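# Slide the paper roll onto the wooden holder's post

## Task

Fit the paper roll over the upright post of the wooden holder so that it sits down on the holder's base, then release it so no gripper (or camera cable) is touching the roll.

## Robot and tools

Robot: two arms, left_arm and right_arm, each ending in a parallel two-finger gripper. Cameras: cam_high (fixed, looking down over the table), cam_left_wrist and cam_right_wrist (riding on each hand), all 672x504 pixels. Arm names do not match image sides.

Frame: one scene frame for both arms, in metres. Origin sits at table-top height halfway between the two arms' nominal bases; +x points out over the table, +z points up, and left_arm is on the +y side. Orientations are quaternions written w first (qw, qx, qy, qz). On each gripper, the fingers extend along its own +z axis and spread apart along its own y axis. The reported end_effector_position is the spot between the finger pads, roughly 1 cm short of the tips. Reported poses can be a few cm off, more at long reach, and friction or weight can leave a gripper resting a centimetre or more from a free-air command without any contact. A BASES line, if present, gives the true base locations.

The row format (used by every moving call): 16 plain numbers covering both arms, even when only one moves. First left_arm: x, y, z, qw, qx, qy, qz, opening; then the same eight for right_arm. x, y, z and the quaternion are an absolute target pose for that gripper in the scene frame, not an offset. Opening runs from -1 (closed) to +1 (fully open, 0.094 m). To keep an arm still, repeat its last reported pose and desired opening in every call; to hold an orientation steady, resend the same quaternion rather than copying a drifted reading. The controller limits each step's orientation change to 40 degrees from the measured one.

execute_actions(actions, cameras): actions is a list holding at most one item. An empty list just reports the state (with pictures). {"rows": [...], "steps": n} plays 1 to 15 rows over up to 15 control steps of 1/30 s (default 15, minimum 5); each row lasts one step and the final row repeats if rows run out. Each target must lie within 0.6 m of that arm's last reported position along every gripper axis, or the whole call is rejected. {"steps": n} with no rows waits up to 300 steps counted from the previous result, reply time included. Results come 5 steps before the action finishes; those steps run afterwards. cameras: list of names, ["all"], or [] for none.

move(target, speed, blend, blocking, cameras): target is one 16-number row or a list of up to 15 rows, absolute poses, with no 0.6 m limit. Each gripper travels a straight line and turns the short way. speed is the path top speed in m/s, 0.002 to 2.9, default 0.25 (rotation up to twice that in rad/s); one value or one per target. blend (m, default 0) rounds corners at intermediate targets. All paths finish together, take at least 0.5 s, and are cut off at 10 s. blocking=false returns about 0.5 s after starting while motion continues. Openings in the first row are sent immediately; changed openings in later rows are applied on arrival after everything settles. The move does not avoid obstacles or the other arm; fast moves lag, stray and overshoot, especially with a near-straight arm.

wait(seconds 0 to 10, cameras): lets time run, ending early if a move finishes. stop(cameras): brakes the current move (needs braking distance; fingers continue). zoom_image(camera, region=[x0, y0, x1, y1]) enlarges part of a camera's latest picture, region at most 504 by 504 pixels. finished_scene(scene): ends the current scene, giving its number; irreversible, and calls after it in the same reply act on the following scene.

Reading results: per arm, end_effector_position, end_effector_quat_wxyz, grip_measured (same -1..1 scale; last Joint positions entry is the opening in metres), Joint positions, Joint velocities ("within noise" means at rest), joint torques (include gravity, have offsets, and joints 1 to 3 wrap sign beyond ±28 N m), and Hand target, the pose currently being driven toward. A move adds a "move:" line: done (within 10 mm and 2 degrees of target), off_target, moving, held (a check blocked steps, or the clearance check ended the move) or fault; limits=paced means the commanded pose was clipped, limits=held that steps were withheld. Done or off_target says nothing about contact. Joint ranges (rad): waist -2.618 to 3.054, shoulder 0.000 to 3.142, elbow 0.000 to 3.142 (straight at 2.901), wrist pitch -1.571 to 1.571, wrist yaw -1.571 to 1.571, wrist roll -2.094 to 2.094.

Gripping: grip_measured tracks the command until the force limit, so it does not reveal contact. Empty, it reads up to about 2.7 mm wide; squeezing a hard part it reads up to about 3 mm narrower (or up to 1.4 mm wider), narrower for round items. Full force begins about 0.05 below the first-touch reading (0.11+ for round parts). Release by commanding well above grip_measured.

Avoid: dropping the roll, releasing it while moving, knocking anything off the table (or leaving it off), fast impacts and hard presses (pressing farther past contact pushes harder), bringing the two grippers or wrist cameras together or closing one gripper on the other's fingers, and paths hugging an arm's own base (this can flip the shoulder; go around). Loose objects may be nudged occasionally. Stretched arms, held loads and unreachable targets heat motors: MOTOR HOT appears at 75 °C, OVER-TEMPERATURE FAULT at 90 °C folds and disables that arm, and at 100 °C it goes limp. Camera calibration data is supplied per camera (K, distortion, T_world_to_cam); wrist images may lag during motion.

Each tool is called after "Call:" as name(argument=value, ...), one argument or row to a line, values as JSON.

## Session

Call:
execute_actions(
  actions=[],
  cameras=["all"],
)

Scene clock: 0.00 s of 4400.00 s.
left_arm: end_effector_position=(+0.3990, +0.2155, +0.3339) grip_measured=+1.000 end_effector_quat_wxyz=(+0.613, -0.149, +0.751, -0.193) | right_arm: end_effector_position=(+0.2363, -0.1520, +0.2376) grip_measured=+1.000 end_effector_quat_wxyz=(+0.503, -0.064, +0.821, +0.263)
Joint positions: left_arm=[-0.192 0.968 0.891 -0.096 -0.063 -0.512 0.094] | right_arm=[0.621 0.795 0.631 -0.201 0.071 0.431 0.094]
Joint velocities: within noise
Joint torques (N m): no reading
Motor temperatures (°C): left_arm=[23 24 21 24 22 21 23] | right_arm=[23 23 23 22 22 23 24]
Heat: left arm: 24 °C; right arm: 24 °C.
Hand target: left_arm +0.3971, +0.2160, +0.3393; +0.618, -0.147, +0.748, -0.193 | right_arm +0.2363, -0.1523, +0.2440; +0.509, -0.063, +0.816, +0.265

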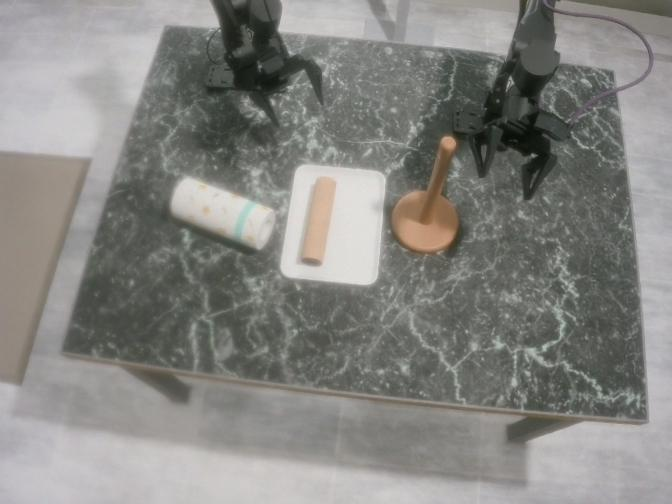

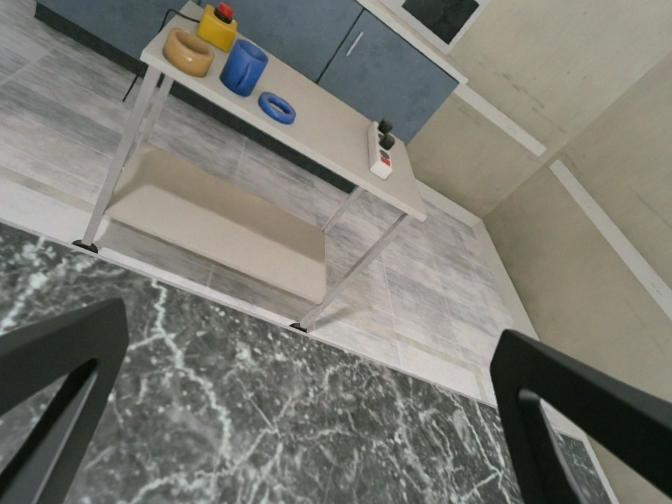

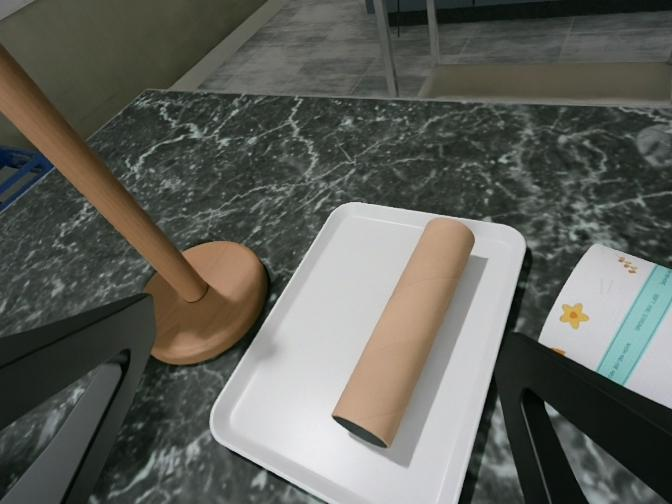

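Call:
move(
  target=[0.37, 0.47, 0.334, 0.6425, -0.3796, 0.6649, 0.0115, 1.0, 0.365, -0.285, 0.20, 0.0, 0.596, -0.803, 0.0, 1.0],
  speed=0.6,
  cameras=["cam_high", "cam_right_wrist"],
)

Scene clock: 7.60 s of 4400.00 s.
left_arm: end_effector_position=(+0.3673, +0.4658, +0.3137) grip_measured=+1.000 end_effector_quat_wxyz=(+0.627, -0.390, +0.675, +0.005) | right_arm: end_effector_position=(+0.3619, -0.2869, +0.2005) grip_measured=+1.000 end_effector_quat_wxyz=(+0.051, -0.589, +0.806, -0.025)
Joint positions: left_arm=[0.535 1.057 0.891 -0.05 0.022 -0.511 0.094] | right_arm=[0.095 1.986 2.098 -1.569 -0.008 -1.154 0.094]
Joint velocities: within noise
Joint torques (N m): left_arm=[0.49 -2.8 11.66 2.24 -0.02 0.13] | right_arm=[0.55 -9.31 9.13 0.28 0.06 -0.02]
Motor temperatures (°C): left_arm=[23 24 22 27 22 21 23] | right_arm=[23 24 23 24 22 23 24]
Heat: left arm: 27 °C; right arm: 24 °C.
Hand target: left_arm +0.3692, +0.4694, +0.3337; +0.643, -0.380, +0.665, +0.012 | right_arm +0.3648, -0.2851, +0.1995; +0.046, -0.595, +0.802, -0.026
Off the commanded pose: left_arm 0.021 m, 3 deg | right_arm 0.004 m, 7 deg.
joint sent to its limit (right arm) — joint 4 (wrist pitch), lower limit.
Kept back: nothing.
move: off_target (left_arm, right_arm)
camera_calibration:
cam_right_wrist: T_world_to_cam=[[0.979223, -0.185447, 0.0820529, -0.424863], [-0.202562, -0.875352, 0.439007, -0.241993], [-0.00958732, -0.446506, -0.894729, 0.158628], [0, 0, 0, 1]] pos_world=[0.368538, -0.21979, 0.283027]
Images, in order (width x height): cam_high 672x504, cam_right_wrist 672x504.

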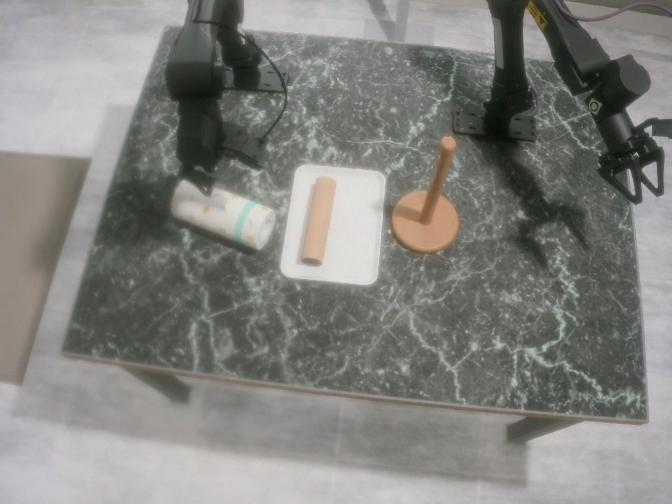

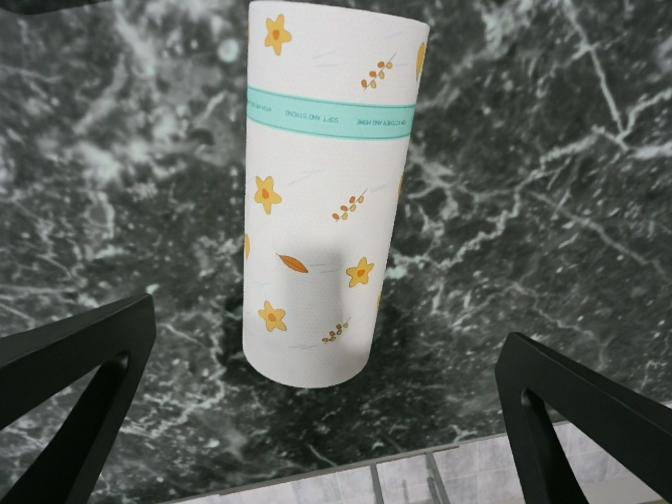

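Call:
zoom_image(
  camera="cam_right_wrist",
  region=[200, 0, 480, 420],
)

Call:
zoom_image(
  camera="cam_high",
  region=[150, 120, 300, 270],
)

Scaled by 1.200 from the camera's 672x504 image, which has a finer 960x720 frame.

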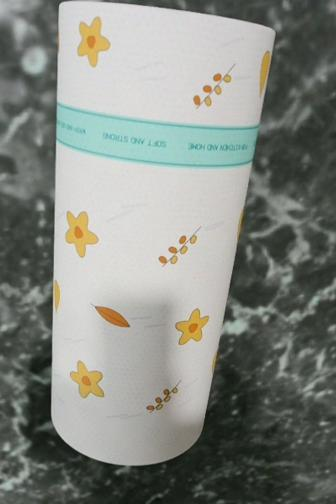

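Scaled by 3.360 from the camera's 672x504 image, which has a finer 960x720 frame.

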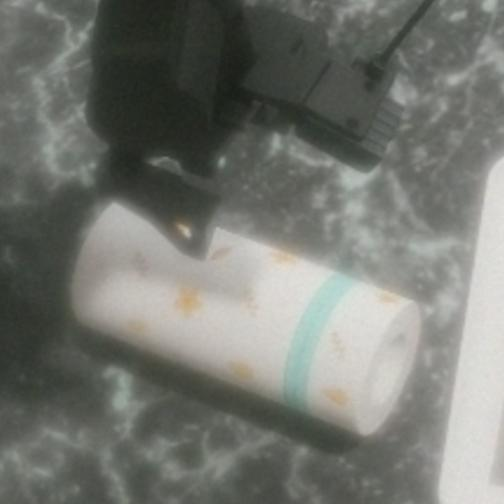

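Call:
move(
  target=[0.3673, 0.4658, 0.3137, 0.627, -0.390, 0.675, 0.005, 1.0, 0.372, -0.284, 0.125, 0.0, 0.5952, -0.8036, 0.0, 1.0],
  speed=0.3,
  cameras=["cam_right_wrist"],
)

Scene clock: 14.87 s of 4400.00 s.
left_arm: end_effector_position=(+0.3673, +0.4658, +0.3139) grip_measured=+1.000 end_effector_quat_wxyz=(+0.627, -0.389, +0.675, +0.005) | right_arm: end_effector_position=(+0.3711, -0.2865, +0.1322) grip_measured=+1.000 end_effector_quat_wxyz=(+0.006, -0.591, +0.807, -0.001)
Joint positions: left_arm=[0.535 1.057 0.891 -0.049 0.022 -0.511 0.094] | right_arm=[0.095 2.075 1.957 -1.442 -0.004 -1.156 0.094]
Joint velocities: within noise
Joint torques (N m): left_arm=[-0.09 -3.51 7.97 2.17 -0.04 -0.03] | right_arm=[0.55 -11.21 5.78 0.32 0.04 -0.01]
Motor temperatures (°C): left_arm=[23 24 23 28 22 21 23] | right_arm=[23 24 24 24 22 23 24]
Heat: left arm: 28 °C; right arm: 24 °C.
Hand target: left_arm +0.3673, +0.4658, +0.3136; +0.627, -0.390, +0.675, +0.005 | right_arm +0.3718, -0.2841, +0.1250; +0.000, -0.595, +0.804, +0.000
Off the commanded pose: left_arm 0.000 m, 0 deg | right_arm 0.008 m, 1 deg.
Kept back: nothing.
move: done
camera_calibration:
cam_right_wrist: T_world_to_cam=[[0.982854, -0.183735, -0.0154555, -0.416139], [-0.155045, -0.868925, 0.470032, -0.229762], [-0.0997909, -0.459577, -0.882514, 0.125867], [0, 0, 0, 1]] pos_world=[0.385941, -0.21826, 0.212644]
Images, in order (width x height): cam_right_wrist 672x504.

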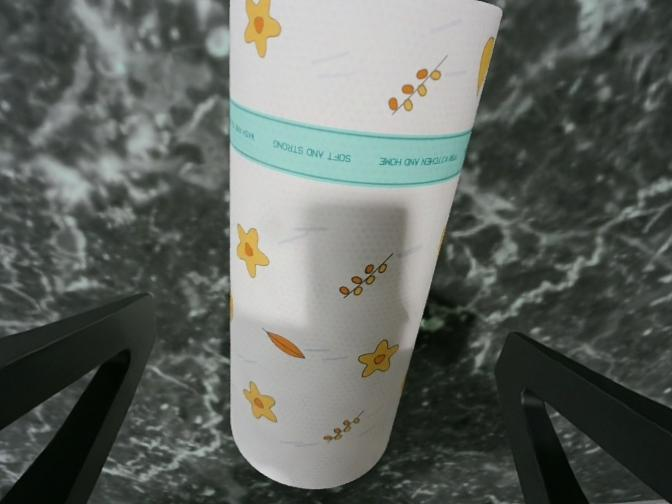

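Call:
move(
  target=[
    [0.3673, 0.4658, 0.3137, 0.627, -0.390, 0.675, 0.005, 1.0, 0.3741, -0.2846, 0.085, 0.0, 0.5952, -0.8036, 0.0, 1.0],
    [0.3673, 0.4658, 0.3137, 0.627, -0.390, 0.675, 0.005, 1.0, 0.3741, -0.2846, 0.043, 0.0, 0.5952, -0.8036, 0.0, 1.0],
  ],
  speed=[0.2, 0.1],
  cameras=["cam_right_wrist"],
)

Scene clock: 18.70 s of 4400.00 s.
left_arm: end_effector_position=(+0.3673, +0.4658, +0.3139) grip_measured=+1.000 end_effector_quat_wxyz=(+0.627, -0.389, +0.675, +0.005) | right_arm: end_effector_position=(+0.3776, -0.2858, +0.0574) grip_measured=+1.000 end_effector_quat_wxyz=(+0.015, -0.591, +0.807, -0.006)
Joint positions: left_arm=[0.535 1.057 0.891 -0.049 0.022 -0.511 0.094] | right_arm=[0.095 2.089 1.68 -1.13 -0.004 -1.156 0.094]
Joint velocities: within noise
Joint torques (N m): left_arm=[-0.02 -3.56 7.92 2.19 -0.03 -0.01] | right_arm=[0.47 -10.21 5.12 0.37 0.07 -0.03]
Motor temperatures (°C): left_arm=[23 24 23 29 22 21 23] | right_arm=[23 25 24 24 22 23 24]
Heat: left arm: 29 °C; right arm: 25 °C.
Hand target: left_arm +0.3673, +0.4658, +0.3136; +0.627, -0.390, +0.675, +0.005 | right_arm +0.3738, -0.2847, +0.0434; +0.000, -0.595, +0.804, +0.000
Off the commanded pose: left_arm 0.000 m, 0 deg | right_arm 0.015 m, 2 deg.
Kept back: nothing.
move: off_target (right_arm)
camera_calibration:
cam_right_wrist: T_world_to_cam=[[0.982972, -0.183716, 0.00388442, -0.424691], [-0.164426, -0.869928, 0.464962, -0.189468], [-0.0820418, -0.457683, -0.885322, 0.0548013], [0, 0, 0, 1]] pos_world=[0.390802, -0.217764, 0.138262]
Images, in order (width x height): cam_right_wrist 672x504.

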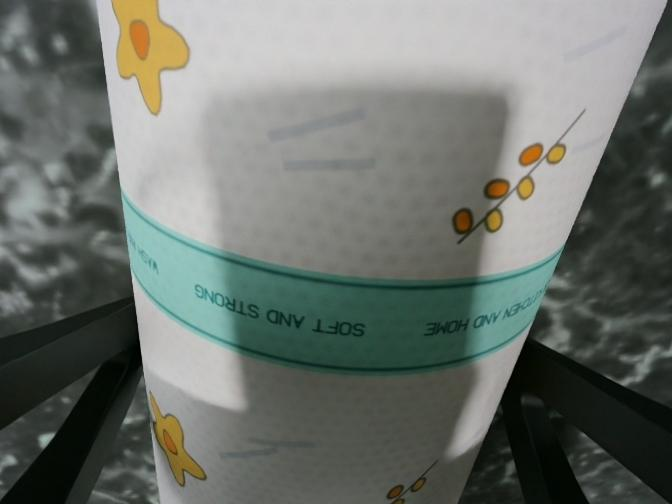

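Call:
move(
  target=[0.3673, 0.4658, 0.3137, 0.627, -0.390, 0.675, 0.005, 1.0, 0.3745, -0.285, 0.024, 0.0, 0.5952, -0.8036, 0.0, 1.0],
  speed=0.1,
  cameras=["cam_right_wrist"],
)

Scene clock: 20.67 s of 4400.00 s.
left_arm: end_effector_position=(+0.3673, +0.4658, +0.3139) grip_measured=+1.000 end_effector_quat_wxyz=(+0.627, -0.389, +0.675, +0.005) | right_arm: end_effector_position=(+0.3792, -0.2857, +0.0391) grip_measured=+1.000 end_effector_quat_wxyz=(+0.016, -0.591, +0.807, -0.007)
Joint positions: left_arm=[0.535 1.057 0.891 -0.049 0.022 -0.511 0.094] | right_arm=[0.095 2.107 1.634 -1.064 -0.004 -1.157 0.094]
Joint velocities: within noise
Joint torques (N m): left_arm=[-0.06 -3.56 7.97 2.18 -0.02 -0.02] | right_arm=[0.34 -10.19 4.88 0.39 0.04 -0.04]
Motor temperatures (°C): left_arm=[23 24 23 29 22 21 23] | right_arm=[23 25 24 24 22 23 24]
Heat: left arm: 29 °C; right arm: 25 °C.
Hand target: left_arm +0.3673, +0.4658, +0.3136; +0.627, -0.390, +0.675, +0.005 | right_arm +0.3742, -0.2851, +0.0244; +0.000, -0.595, +0.804, +0.000
Off the commanded pose: left_arm 0.000 m, 0 deg | right_arm 0.016 m, 2 deg.
Kept back: nothing.
move: off_target (right_arm)
camera_calibration:
cam_right_wrist: T_world_to_cam=[[0.983095, -0.182976, 0.00661465, -0.426169], [-0.165058, -0.870035, 0.464538, -0.180327], [-0.0792442, -0.457776, -0.885529, 0.0378043], [0, 0, 0, 1]] pos_world=[0.392196, -0.217563, 0.120064]
Images, in order (width x height): cam_right_wrist 672x504.

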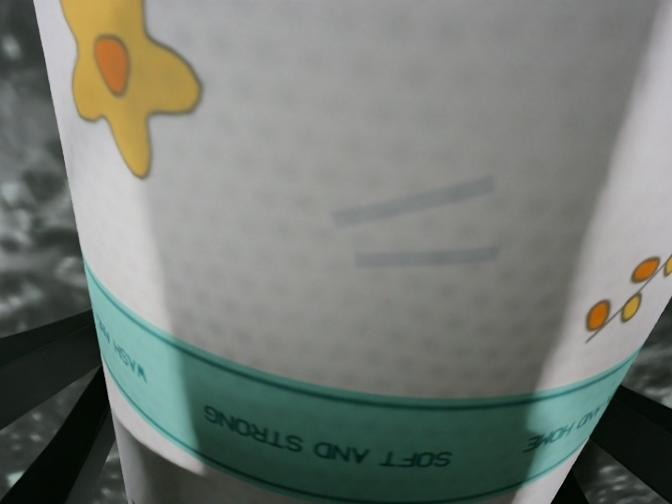

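Call:
move(
  target=[0.3673, 0.4658, 0.3137, 0.627, -0.390, 0.675, 0.005, 1.0, 0.3760, -0.285, 0.028, 0.0, 0.5952, -0.8036, 0.0, 0.5],
  speed=0.1,
  cameras=["cam_right_wrist"],
)

Scene clock: 21.63 s of 4400.00 s.
left_arm: end_effector_position=(+0.3673, +0.4658, +0.3139) grip_measured=+1.000 end_effector_quat_wxyz=(+0.627, -0.389, +0.675, +0.005) | right_arm: end_effector_position=(+0.3797, -0.2857, +0.0391) grip_measured=+0.706 end_effector_quat_wxyz=(+0.017, -0.591, +0.806, -0.008)
Joint positions: left_arm=[0.535 1.057 0.891 -0.049 0.022 -0.511 0.094] | right_arm=[0.095 2.107 1.634 -1.062 -0.004 -1.157 0.08]
Joint velocities: within noise
Joint torques (N m): left_arm=[-0.09 -3.51 7.91 2.17 -0.03 -0.03] | right_arm=[0.38 -10.09 6.58 0.17 0.06 -0.02]
Motor temperatures (°C): left_arm=[23 24 23 29 22 21 23] | right_arm=[23 25 24 24 22 23 24]
Heat: left arm: 29 °C; right arm: 25 °C.
Hand target: left_arm +0.3673, +0.4658, +0.3136; +0.627, -0.390, +0.675, +0.005 | right_arm +0.3758, -0.2851, +0.0282; +0.000, -0.595, +0.804, +0.000
Off the commanded pose: left_arm 0.000 m, 0 deg | right_arm 0.012 m, 2 deg.
Kept back: nothing.
move: off_target (right_arm)
camera_calibration:
cam_right_wrist: T_world_to_cam=[[0.983228, -0.182181, 0.00856436, -0.426475], [-0.165261, -0.87008, 0.46438, -0.180206], [-0.0771496, -0.458007, -0.885594, 0.0369577], [0, 0, 0, 1]] pos_world=[0.392393, -0.217562, 0.120066]
Images, in order (width x height): cam_right_wrist 672x504.

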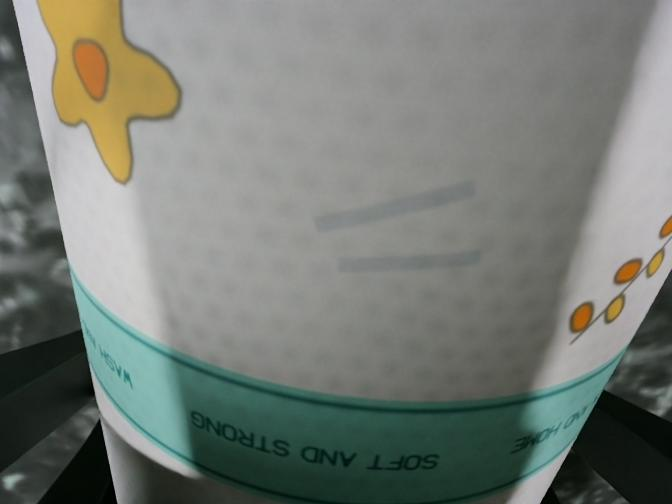

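Call:
move(
  target=[
    [0.3673, 0.4658, 0.3137, 0.627, -0.390, 0.675, 0.005, 1.0, 0.374, -0.285, 0.13, 0.0, 0.5952, -0.8036, 0.0, 0.5],
    [0.3673, 0.4658, 0.3137, 0.627, -0.390, 0.675, 0.005, 1.0, 0.36, -0.14, 0.42, -0.3425, 0.4962, -0.7787, -0.1732, 0.5],
    [0.3673, 0.4658, 0.3137, 0.627, -0.390, 0.675, 0.005, 1.0, 0.318, 0.122, 0.50, -0.631, 0.319, -0.631, -0.319, 0.5],
  ],
  speed=[0.3, 0.5, 0.5],
  blend=0.04,
  cameras=["cam_high", "cam_right_wrist", "cam_left_wrist"],
)

Call:
zoom_image(
  camera="cam_high",
  region=[340, 40, 540, 270],
)

Scene clock: 27.63 s of 4400.00 s.
left_arm: end_effector_position=(+0.3673, +0.4658, +0.3139) grip_measured=+1.000 end_effector_quat_wxyz=(+0.627, -0.389, +0.675, +0.005) | right_arm: end_effector_position=(+0.3271, +0.1291, +0.4768) grip_measured=+0.717 end_effector_quat_wxyz=(+0.613, -0.331, +0.647, +0.310)
Joint positions: left_arm=[0.535 1.057 0.891 -0.049 0.022 -0.511 0.094] | right_arm=[0.889 1.934 2.216 -0.338 -0.038 -0.006 0.081]
Joint velocities: within noise
Joint torques (N m): left_arm=[-0.16 -3.47 7.91 2.16 -0.04 -0.04] | right_arm=[0.66 -15.01 6.48 2.24 0.15 0.1]
Motor temperatures (°C): left_arm=[23 24 23 29 22 21 23] | right_arm=[23 25 24 24 22 23 25]
Heat: left arm: 29 °C; right arm: 25 °C.
Hand target: left_arm +0.3673, +0.4658, +0.3136; +0.627, -0.390, +0.675, +0.005 | right_arm +0.3179, +0.1216, +0.4998; +0.631, -0.319, +0.631, +0.319
Off the commanded pose: left_arm 0.000 m, 0 deg | right_arm 0.026 m, 3 deg.
Kept back: nothing.
move: off_target (right_arm)
camera_calibration:
cam_left_wrist: T_world_to_cam=[[0.498376, -0.637864, 0.587154, -0.0742836], [-0.266413, -0.757165, -0.596426, 0.662807], [0.825012, 0.140819, -0.547289, -0.0931501], [0, 0, 0, 1]] pos_world=[0.290452, 0.467589, 0.387952]
cam_right_wrist: T_world_to_cam=[[0.819893, -0.558825, 0.12446, -0.256219], [-0.210713, -0.496674, -0.841971, 0.558229], [0.53233, 0.664101, -0.524971, 0.0944071], [0, 0, 0, 1]] pos_world=[0.277443, 0.0713807, 0.551463]

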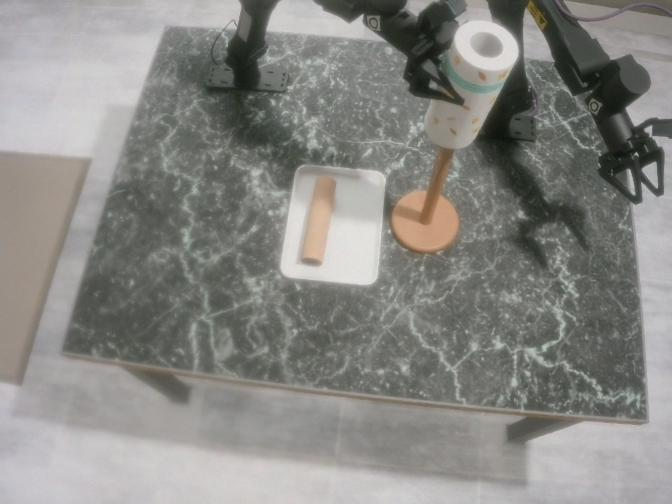

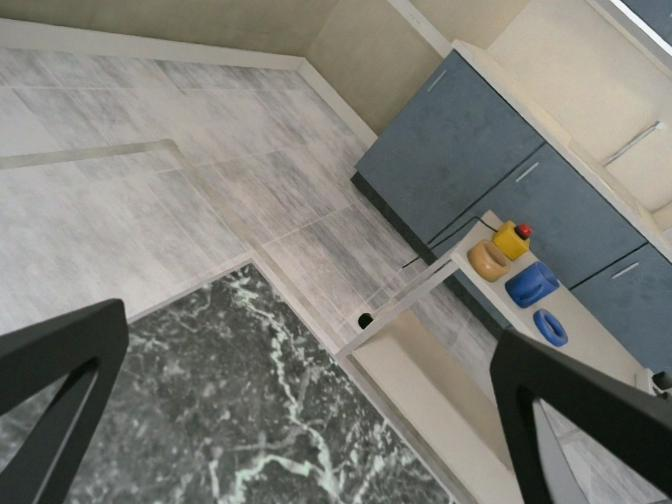

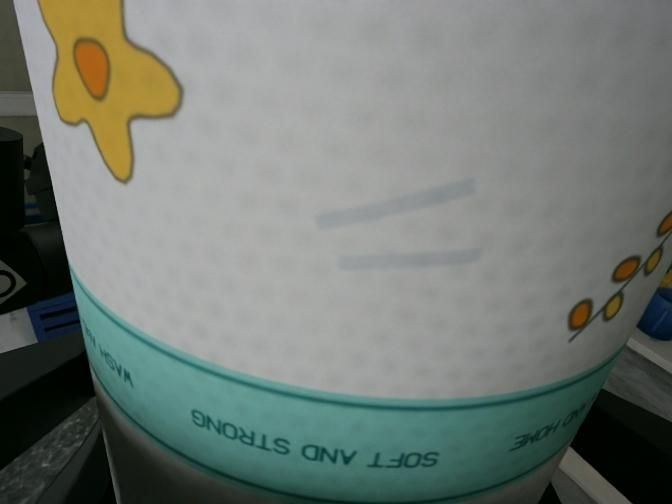

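Scaled by 2.191 from the camera's 672x504 image, which has a finer 960x720 frame.

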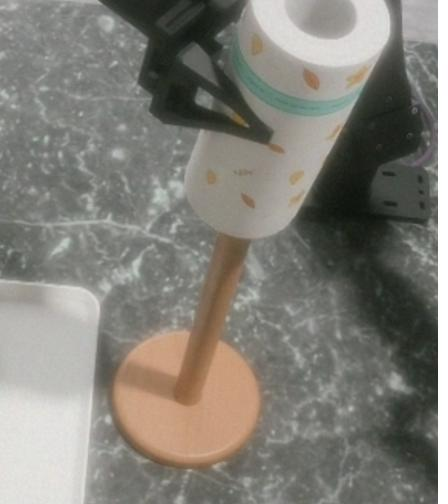

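Call:
move(
  target=[0.3673, 0.4658, 0.3137, 0.627, -0.390, 0.675, 0.005, 1.0, 0.305, 0.118, 0.475, 0.6581, -0.3046, 0.6030, 0.3324, 0.5],
  speed=0.15,
  cameras=["cam_high"],
)

Call:
zoom_image(
  camera="cam_high",
  region=[360, 10, 540, 190],
)

Scene clock: 33.43 s of 4400.00 s.
left_arm: end_effector_position=(+0.3673, +0.4658, +0.3139) grip_measured=+1.000 end_effector_quat_wxyz=(+0.627, -0.389, +0.675, +0.005) | right_arm: end_effector_position=(+0.3173, +0.1299, +0.4440) grip_measured=+0.717 end_effector_quat_wxyz=(+0.636, -0.319, +0.625, +0.320)
Joint positions: left_arm=[0.535 1.057 0.891 -0.049 0.022 -0.511 0.094] | right_arm=[0.91 1.813 1.834 -0.006 -0.015 -0.005 0.081]
Joint velocities: within noise
Joint torques (N m): left_arm=[-0.05 -3.52 7.91 2.17 -0.03 -0.04] | right_arm=[0.59 -16.03 6.93 2.25 0.12 0.11]
Motor temperatures (°C): left_arm=[23 24 23 30 22 21 23] | right_arm=[23 26 24 26 22 23 25]
Heat: left arm: 30 °C; right arm: 26 °C.
Hand target: left_arm +0.3673, +0.4658, +0.3136; +0.627, -0.390, +0.675, +0.005 | right_arm +0.3052, +0.1180, +0.4746; +0.658, -0.305, +0.603, +0.333
Off the commanded pose: left_arm 0.000 m, 0 deg | right_arm 0.035 m, 4 deg.
Kept back: nothing.
move: off_target (right_arm)
Images, in order (width x height): cam_high 672x504.

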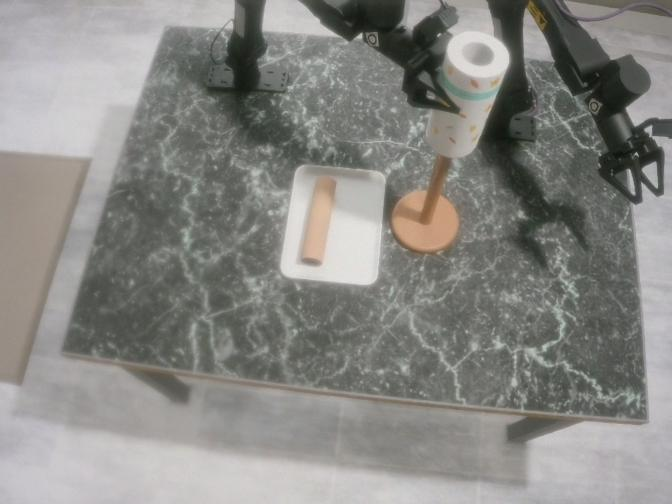

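Scaled by 2.800 from the camera's 672x504 image, which has a finer 960x720 frame.

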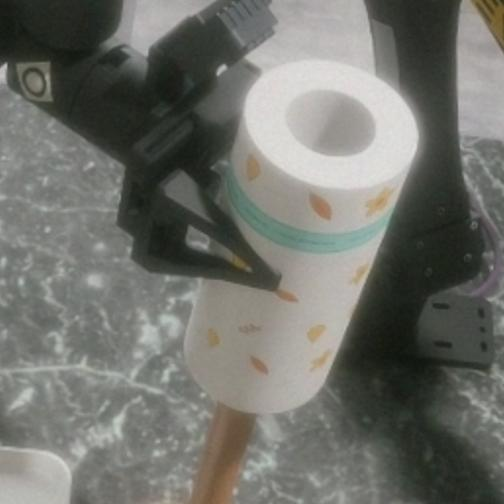

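Call:
move(
  target=[
    [0.3673, 0.4658, 0.3137, 0.627, -0.390, 0.675, 0.005, 1.0, 0.304, 0.1125, 0.465, 0.6581, -0.3046, 0.6030, 0.3324, 0.5],
    [0.3673, 0.4658, 0.3137, 0.627, -0.390, 0.675, 0.005, 1.0, 0.304, 0.1125, 0.415, 0.6581, -0.3046, 0.6030, 0.3324, 0.5],
  ],
  speed=[0.08, 0.1],
  cameras=["cam_high"],
)

Call:
zoom_image(
  camera="cam_high",
  region=[360, 20, 540, 200],
)

Scene clock: 36.20 s of 4400.00 s.
left_arm: end_effector_position=(+0.3673, +0.4658, +0.3139) grip_measured=+1.000 end_effector_quat_wxyz=(+0.627, -0.389, +0.675, +0.005) | right_arm: end_effector_position=(+0.3142, +0.1246, +0.3848) grip_measured=+0.717 end_effector_quat_wxyz=(+0.637, -0.318, +0.626, +0.319)
Joint positions: left_arm=[0.535 1.057 0.891 -0.049 0.022 -0.511 0.094] | right_arm=[0.91 1.756 1.528 0.243 -0.01 -0.005 0.081]
Joint velocities: within noise
Joint torques (N m): left_arm=[-0.09 -3.55 7.88 2.18 -0.03 -0.05] | right_arm=[0.08 -16.06 6.52 2.32 -0.01 0.08]
Motor temperatures (°C): left_arm=[23 24 23 30 22 21 23] | right_arm=[23 27 24 27 22 23 25]
Heat: left arm: 30 °C; right arm: 27 °C.
Hand target: left_arm +0.3673, +0.4658, +0.3136; +0.627, -0.390, +0.675, +0.005 | right_arm +0.3044, +0.1129, +0.4146; +0.658, -0.305, +0.603, +0.332
Off the commanded pose: left_arm 0.000 m, 0 deg | right_arm 0.034 m, 4 deg.
Kept back: nothing.
move: off_target (right_arm)
Images, in order (width x height): cam_high 672x504.

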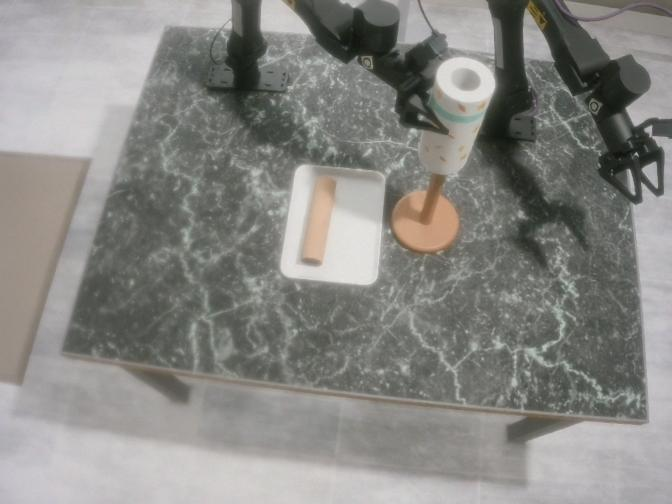

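Scaled by 2.800 from the camera's 672x504 image, which has a finer 960x720 frame.

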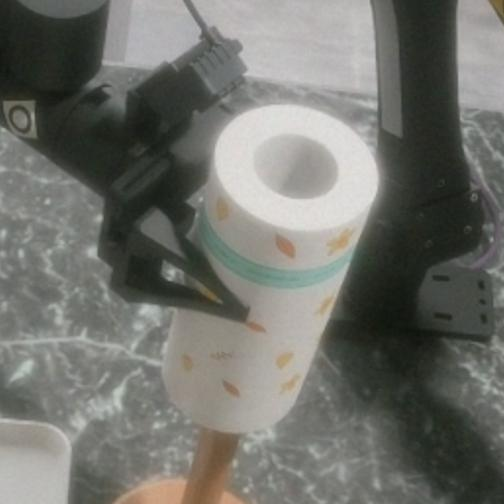

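Call:
move(
  target=[0.3673, 0.4658, 0.3137, 0.627, -0.390, 0.675, 0.005, 1.0, 0.304, 0.1125, 0.23, 0.6581, -0.3046, 0.6030, 0.3324, 0.5],
  speed=0.2,
  cameras=["cam_high"],
)

Call:
zoom_image(
  camera="cam_high",
  region=[350, 90, 530, 270],
)

Scene clock: 38.40 s of 4400.00 s.
left_arm: end_effector_position=(+0.3673, +0.4658, +0.3139) grip_measured=+1.000 end_effector_quat_wxyz=(+0.627, -0.389, +0.675, +0.005) | right_arm: end_effector_position=(+0.3051, +0.1123, +0.2321) grip_measured=+0.717 end_effector_quat_wxyz=(+0.653, -0.309, +0.609, +0.327)
Joint positions: left_arm=[0.535 1.057 0.891 -0.049 0.022 -0.511 0.094] | right_arm=[0.91 1.901 1.008 0.961 -0.01 -0.004 0.081]
Joint velocities: within noise
Joint torques (N m): left_arm=[-0.09 -3.52 7.94 2.18 -0.02 -0.03] | right_arm=[0.1 -9.85 5.76 2.4 -0.01 0.06]
Motor temperatures (°C): left_arm=[23 24 23 30 22 21 23] | right_arm=[23 27 24 27 22 23 25]
Heat: left arm: 30 °C; right arm: 27 °C.
Hand target: left_arm +0.3673, +0.4658, +0.3136; +0.627, -0.390, +0.675, +0.005 | right_arm +0.3040, +0.1124, +0.2301; +0.658, -0.305, +0.603, +0.332
Off the commanded pose: left_arm 0.000 m, 0 deg | right_arm 0.002 m, 1 deg.
Kept back: nothing.
move: done
Images, in order (width x height): cam_high 672x504.

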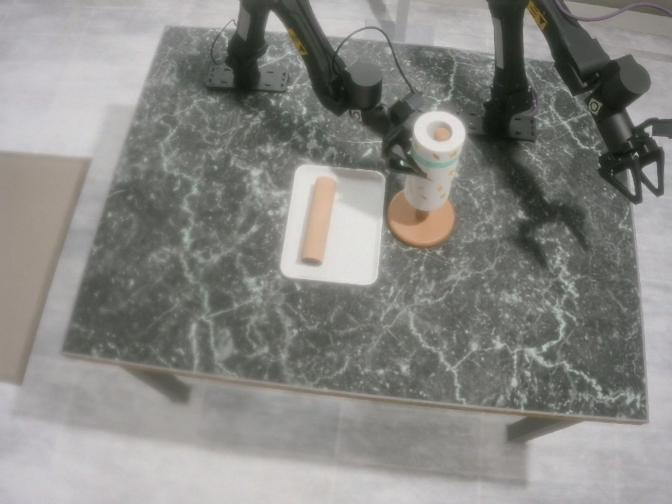

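Scaled by 2.800 from the camera's 672x504 image, which has a finer 960x720 frame.

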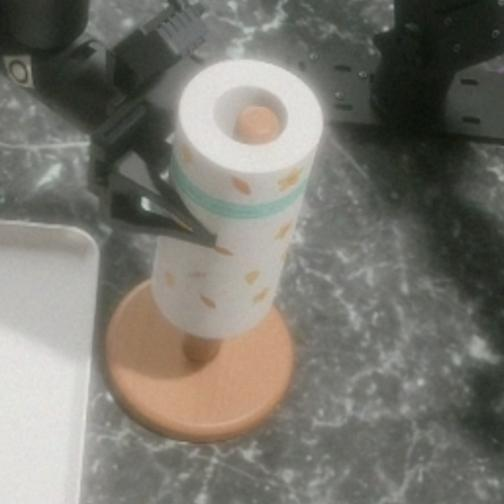

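Call:
move(
  target=[
    [0.3673, 0.4658, 0.3137, 0.627, -0.390, 0.675, 0.005, 1.0, 0.310, 0.116, 0.172, 0.6448, -0.3118, 0.6172, 0.3257, 0.5],
    [0.3673, 0.4658, 0.3137, 0.627, -0.390, 0.675, 0.005, 1.0, 0.310, 0.116, 0.143, 0.6448, -0.3118, 0.6172, 0.3257, 0.5],
  ],
  speed=[0.15, 0.05],
  cameras=["cam_high"],
)

Call:
zoom_image(
  camera="cam_high",
  region=[350, 90, 530, 270],
)

Scene clock: 41.20 s of 4400.00 s.
left_arm: end_effector_position=(+0.3673, +0.4658, +0.3139) grip_measured=+1.000 end_effector_quat_wxyz=(+0.627, -0.389, +0.675, +0.005) | right_arm: end_effector_position=(+0.3098, +0.1185, +0.1529) grip_measured=+0.717 end_effector_quat_wxyz=(+0.646, -0.312, +0.616, +0.324)
Joint positions: left_arm=[0.535 1.057 0.891 -0.049 0.022 -0.511 0.094] | right_arm=[0.91 2.133 0.973 1.206 -0.01 -0.003 0.081]
Joint velocities: within noise
Joint torques (N m): left_arm=[-0.08 -3.55 7.9 2.19 -0.05 -0.04] | right_arm=[-0.36 -10.14 4.6 2.28 -0.08 0.08]
Motor temperatures (°C): left_arm=[23 24 23 30 22 21 23] | right_arm=[23 27 24 28 22 23 25]
Heat: left arm: 30 °C; right arm: 28 °C.
Hand target: left_arm +0.3673, +0.4658, +0.3136; +0.627, -0.390, +0.675, +0.005 | right_arm +0.3100, +0.1159, +0.1432; +0.645, -0.312, +0.617, +0.326
Off the commanded pose: left_arm 0.000 m, 0 deg | right_arm 0.010 m, 0 deg.
Kept back: nothing.
move: done
Images, in order (width x height): cam_high 672x504.

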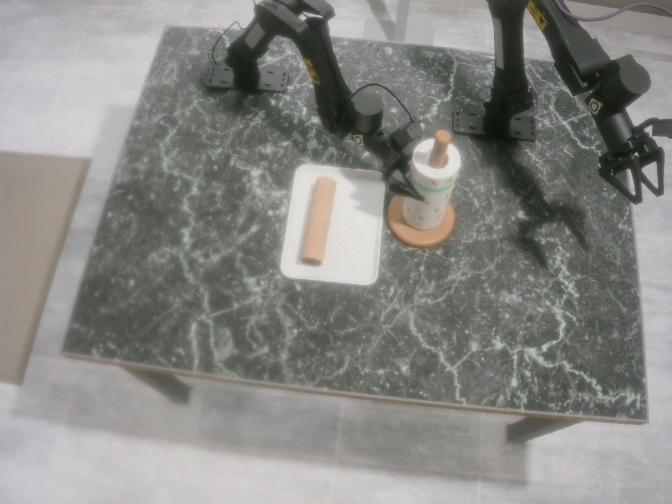

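Scaled by 2.800 from the camera's 672x504 image, which has a finer 960x720 frame.

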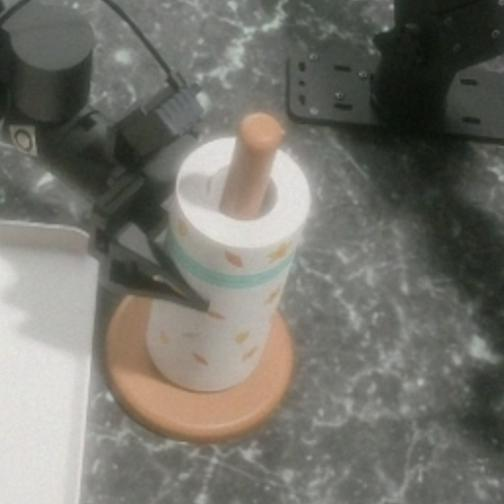

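Call:
move(
  target=[
    [0.3673, 0.4658, 0.3137, 0.627, -0.390, 0.675, 0.005, 1.0, 0.310, 0.116, 0.130, 0.6448, -0.3118, 0.6172, 0.3257, 0.5],
    [0.3673, 0.4658, 0.3137, 0.627, -0.390, 0.675, 0.005, 1.0, 0.310, 0.116, 0.132, 0.6448, -0.3118, 0.6172, 0.3257, 1.0],
    [0.3673, 0.4658, 0.3137, 0.627, -0.390, 0.675, 0.005, 1.0, 0.233, 0.011, 0.145, 0.6448, -0.3118, 0.6172, 0.3257, 1.0],
  ],
  speed=[0.06, 0.06, 0.25],
  cameras=["cam_high", "cam_right_wrist"],
)

Scene clock: 44.23 s of 4400.00 s.
left_arm: end_effector_position=(+0.3673, +0.4658, +0.3139) grip_measured=+1.000 end_effector_quat_wxyz=(+0.627, -0.389, +0.675, +0.005) | right_arm: end_effector_position=(+0.2345, +0.0152, +0.1296) grip_measured=+0.998 end_effector_quat_wxyz=(+0.632, -0.319, +0.632, +0.316)
Joint positions: left_arm=[0.535 1.057 0.891 -0.049 0.022 -0.511 0.094] | right_arm=[0.903 1.896 0.413 1.482 -0.016 -0.003 0.094]
Joint velocities: within noise
Joint torques (N m): left_arm=[-0.16 -3.62 7.95 2.19 -0.04 -0.04] | right_arm=[-0.58 -11.11 2.78 2.27 -0.15 0.07]
Motor temperatures (°C): left_arm=[23 24 23 31 22 21 23] | right_arm=[23 27 24 28 22 23 25]
Heat: left arm: 31 °C; right arm: 28 °C.
Hand target: left_arm +0.3673, +0.4658, +0.3136; +0.627, -0.390, +0.675, +0.005 | right_arm +0.2331, +0.0113, +0.1447; +0.645, -0.312, +0.617, +0.326
Off the commanded pose: left_arm 0.000 m, 0 deg | right_arm 0.016 m, 3 deg.
Kept back: nothing.
move: off_target (right_arm); target 2's new opening was sent with right_arm's hand 0.018 m and 1 deg from that target
camera_calibration:
cam_right_wrist: T_world_to_cam=[[0.811139, -0.571396, 0.124745, -0.198565], [-0.187407, -0.45598, -0.870035, 0.18743], [0.554015, 0.682341, -0.476946, 0.0253989], [0, 0, 0, 1]] pos_world=[0.182118, -0.0453257, 0.199954]
Images, in order (width x height): cam_high 672x504, cam_right_wrist 672x504.

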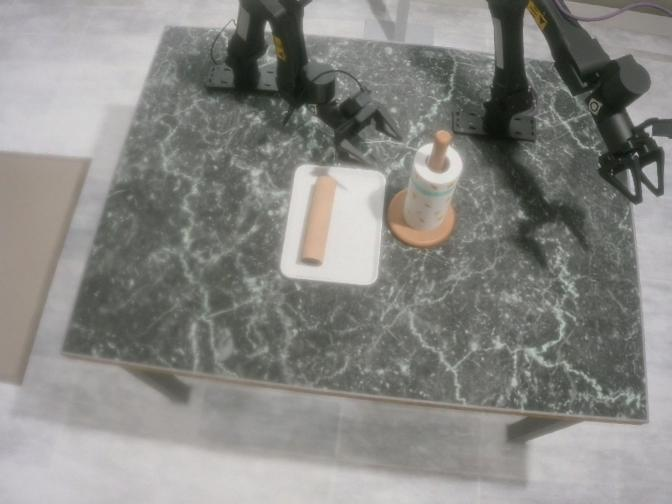

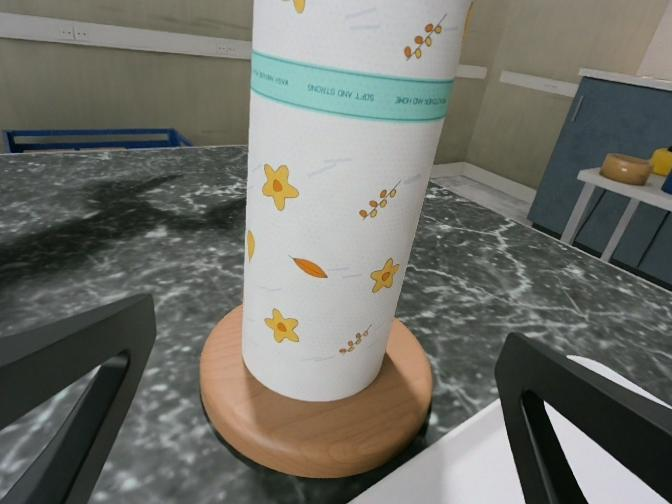

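Call:
finished_scene(
  scene=1,
)

The scene is finished: the task was done.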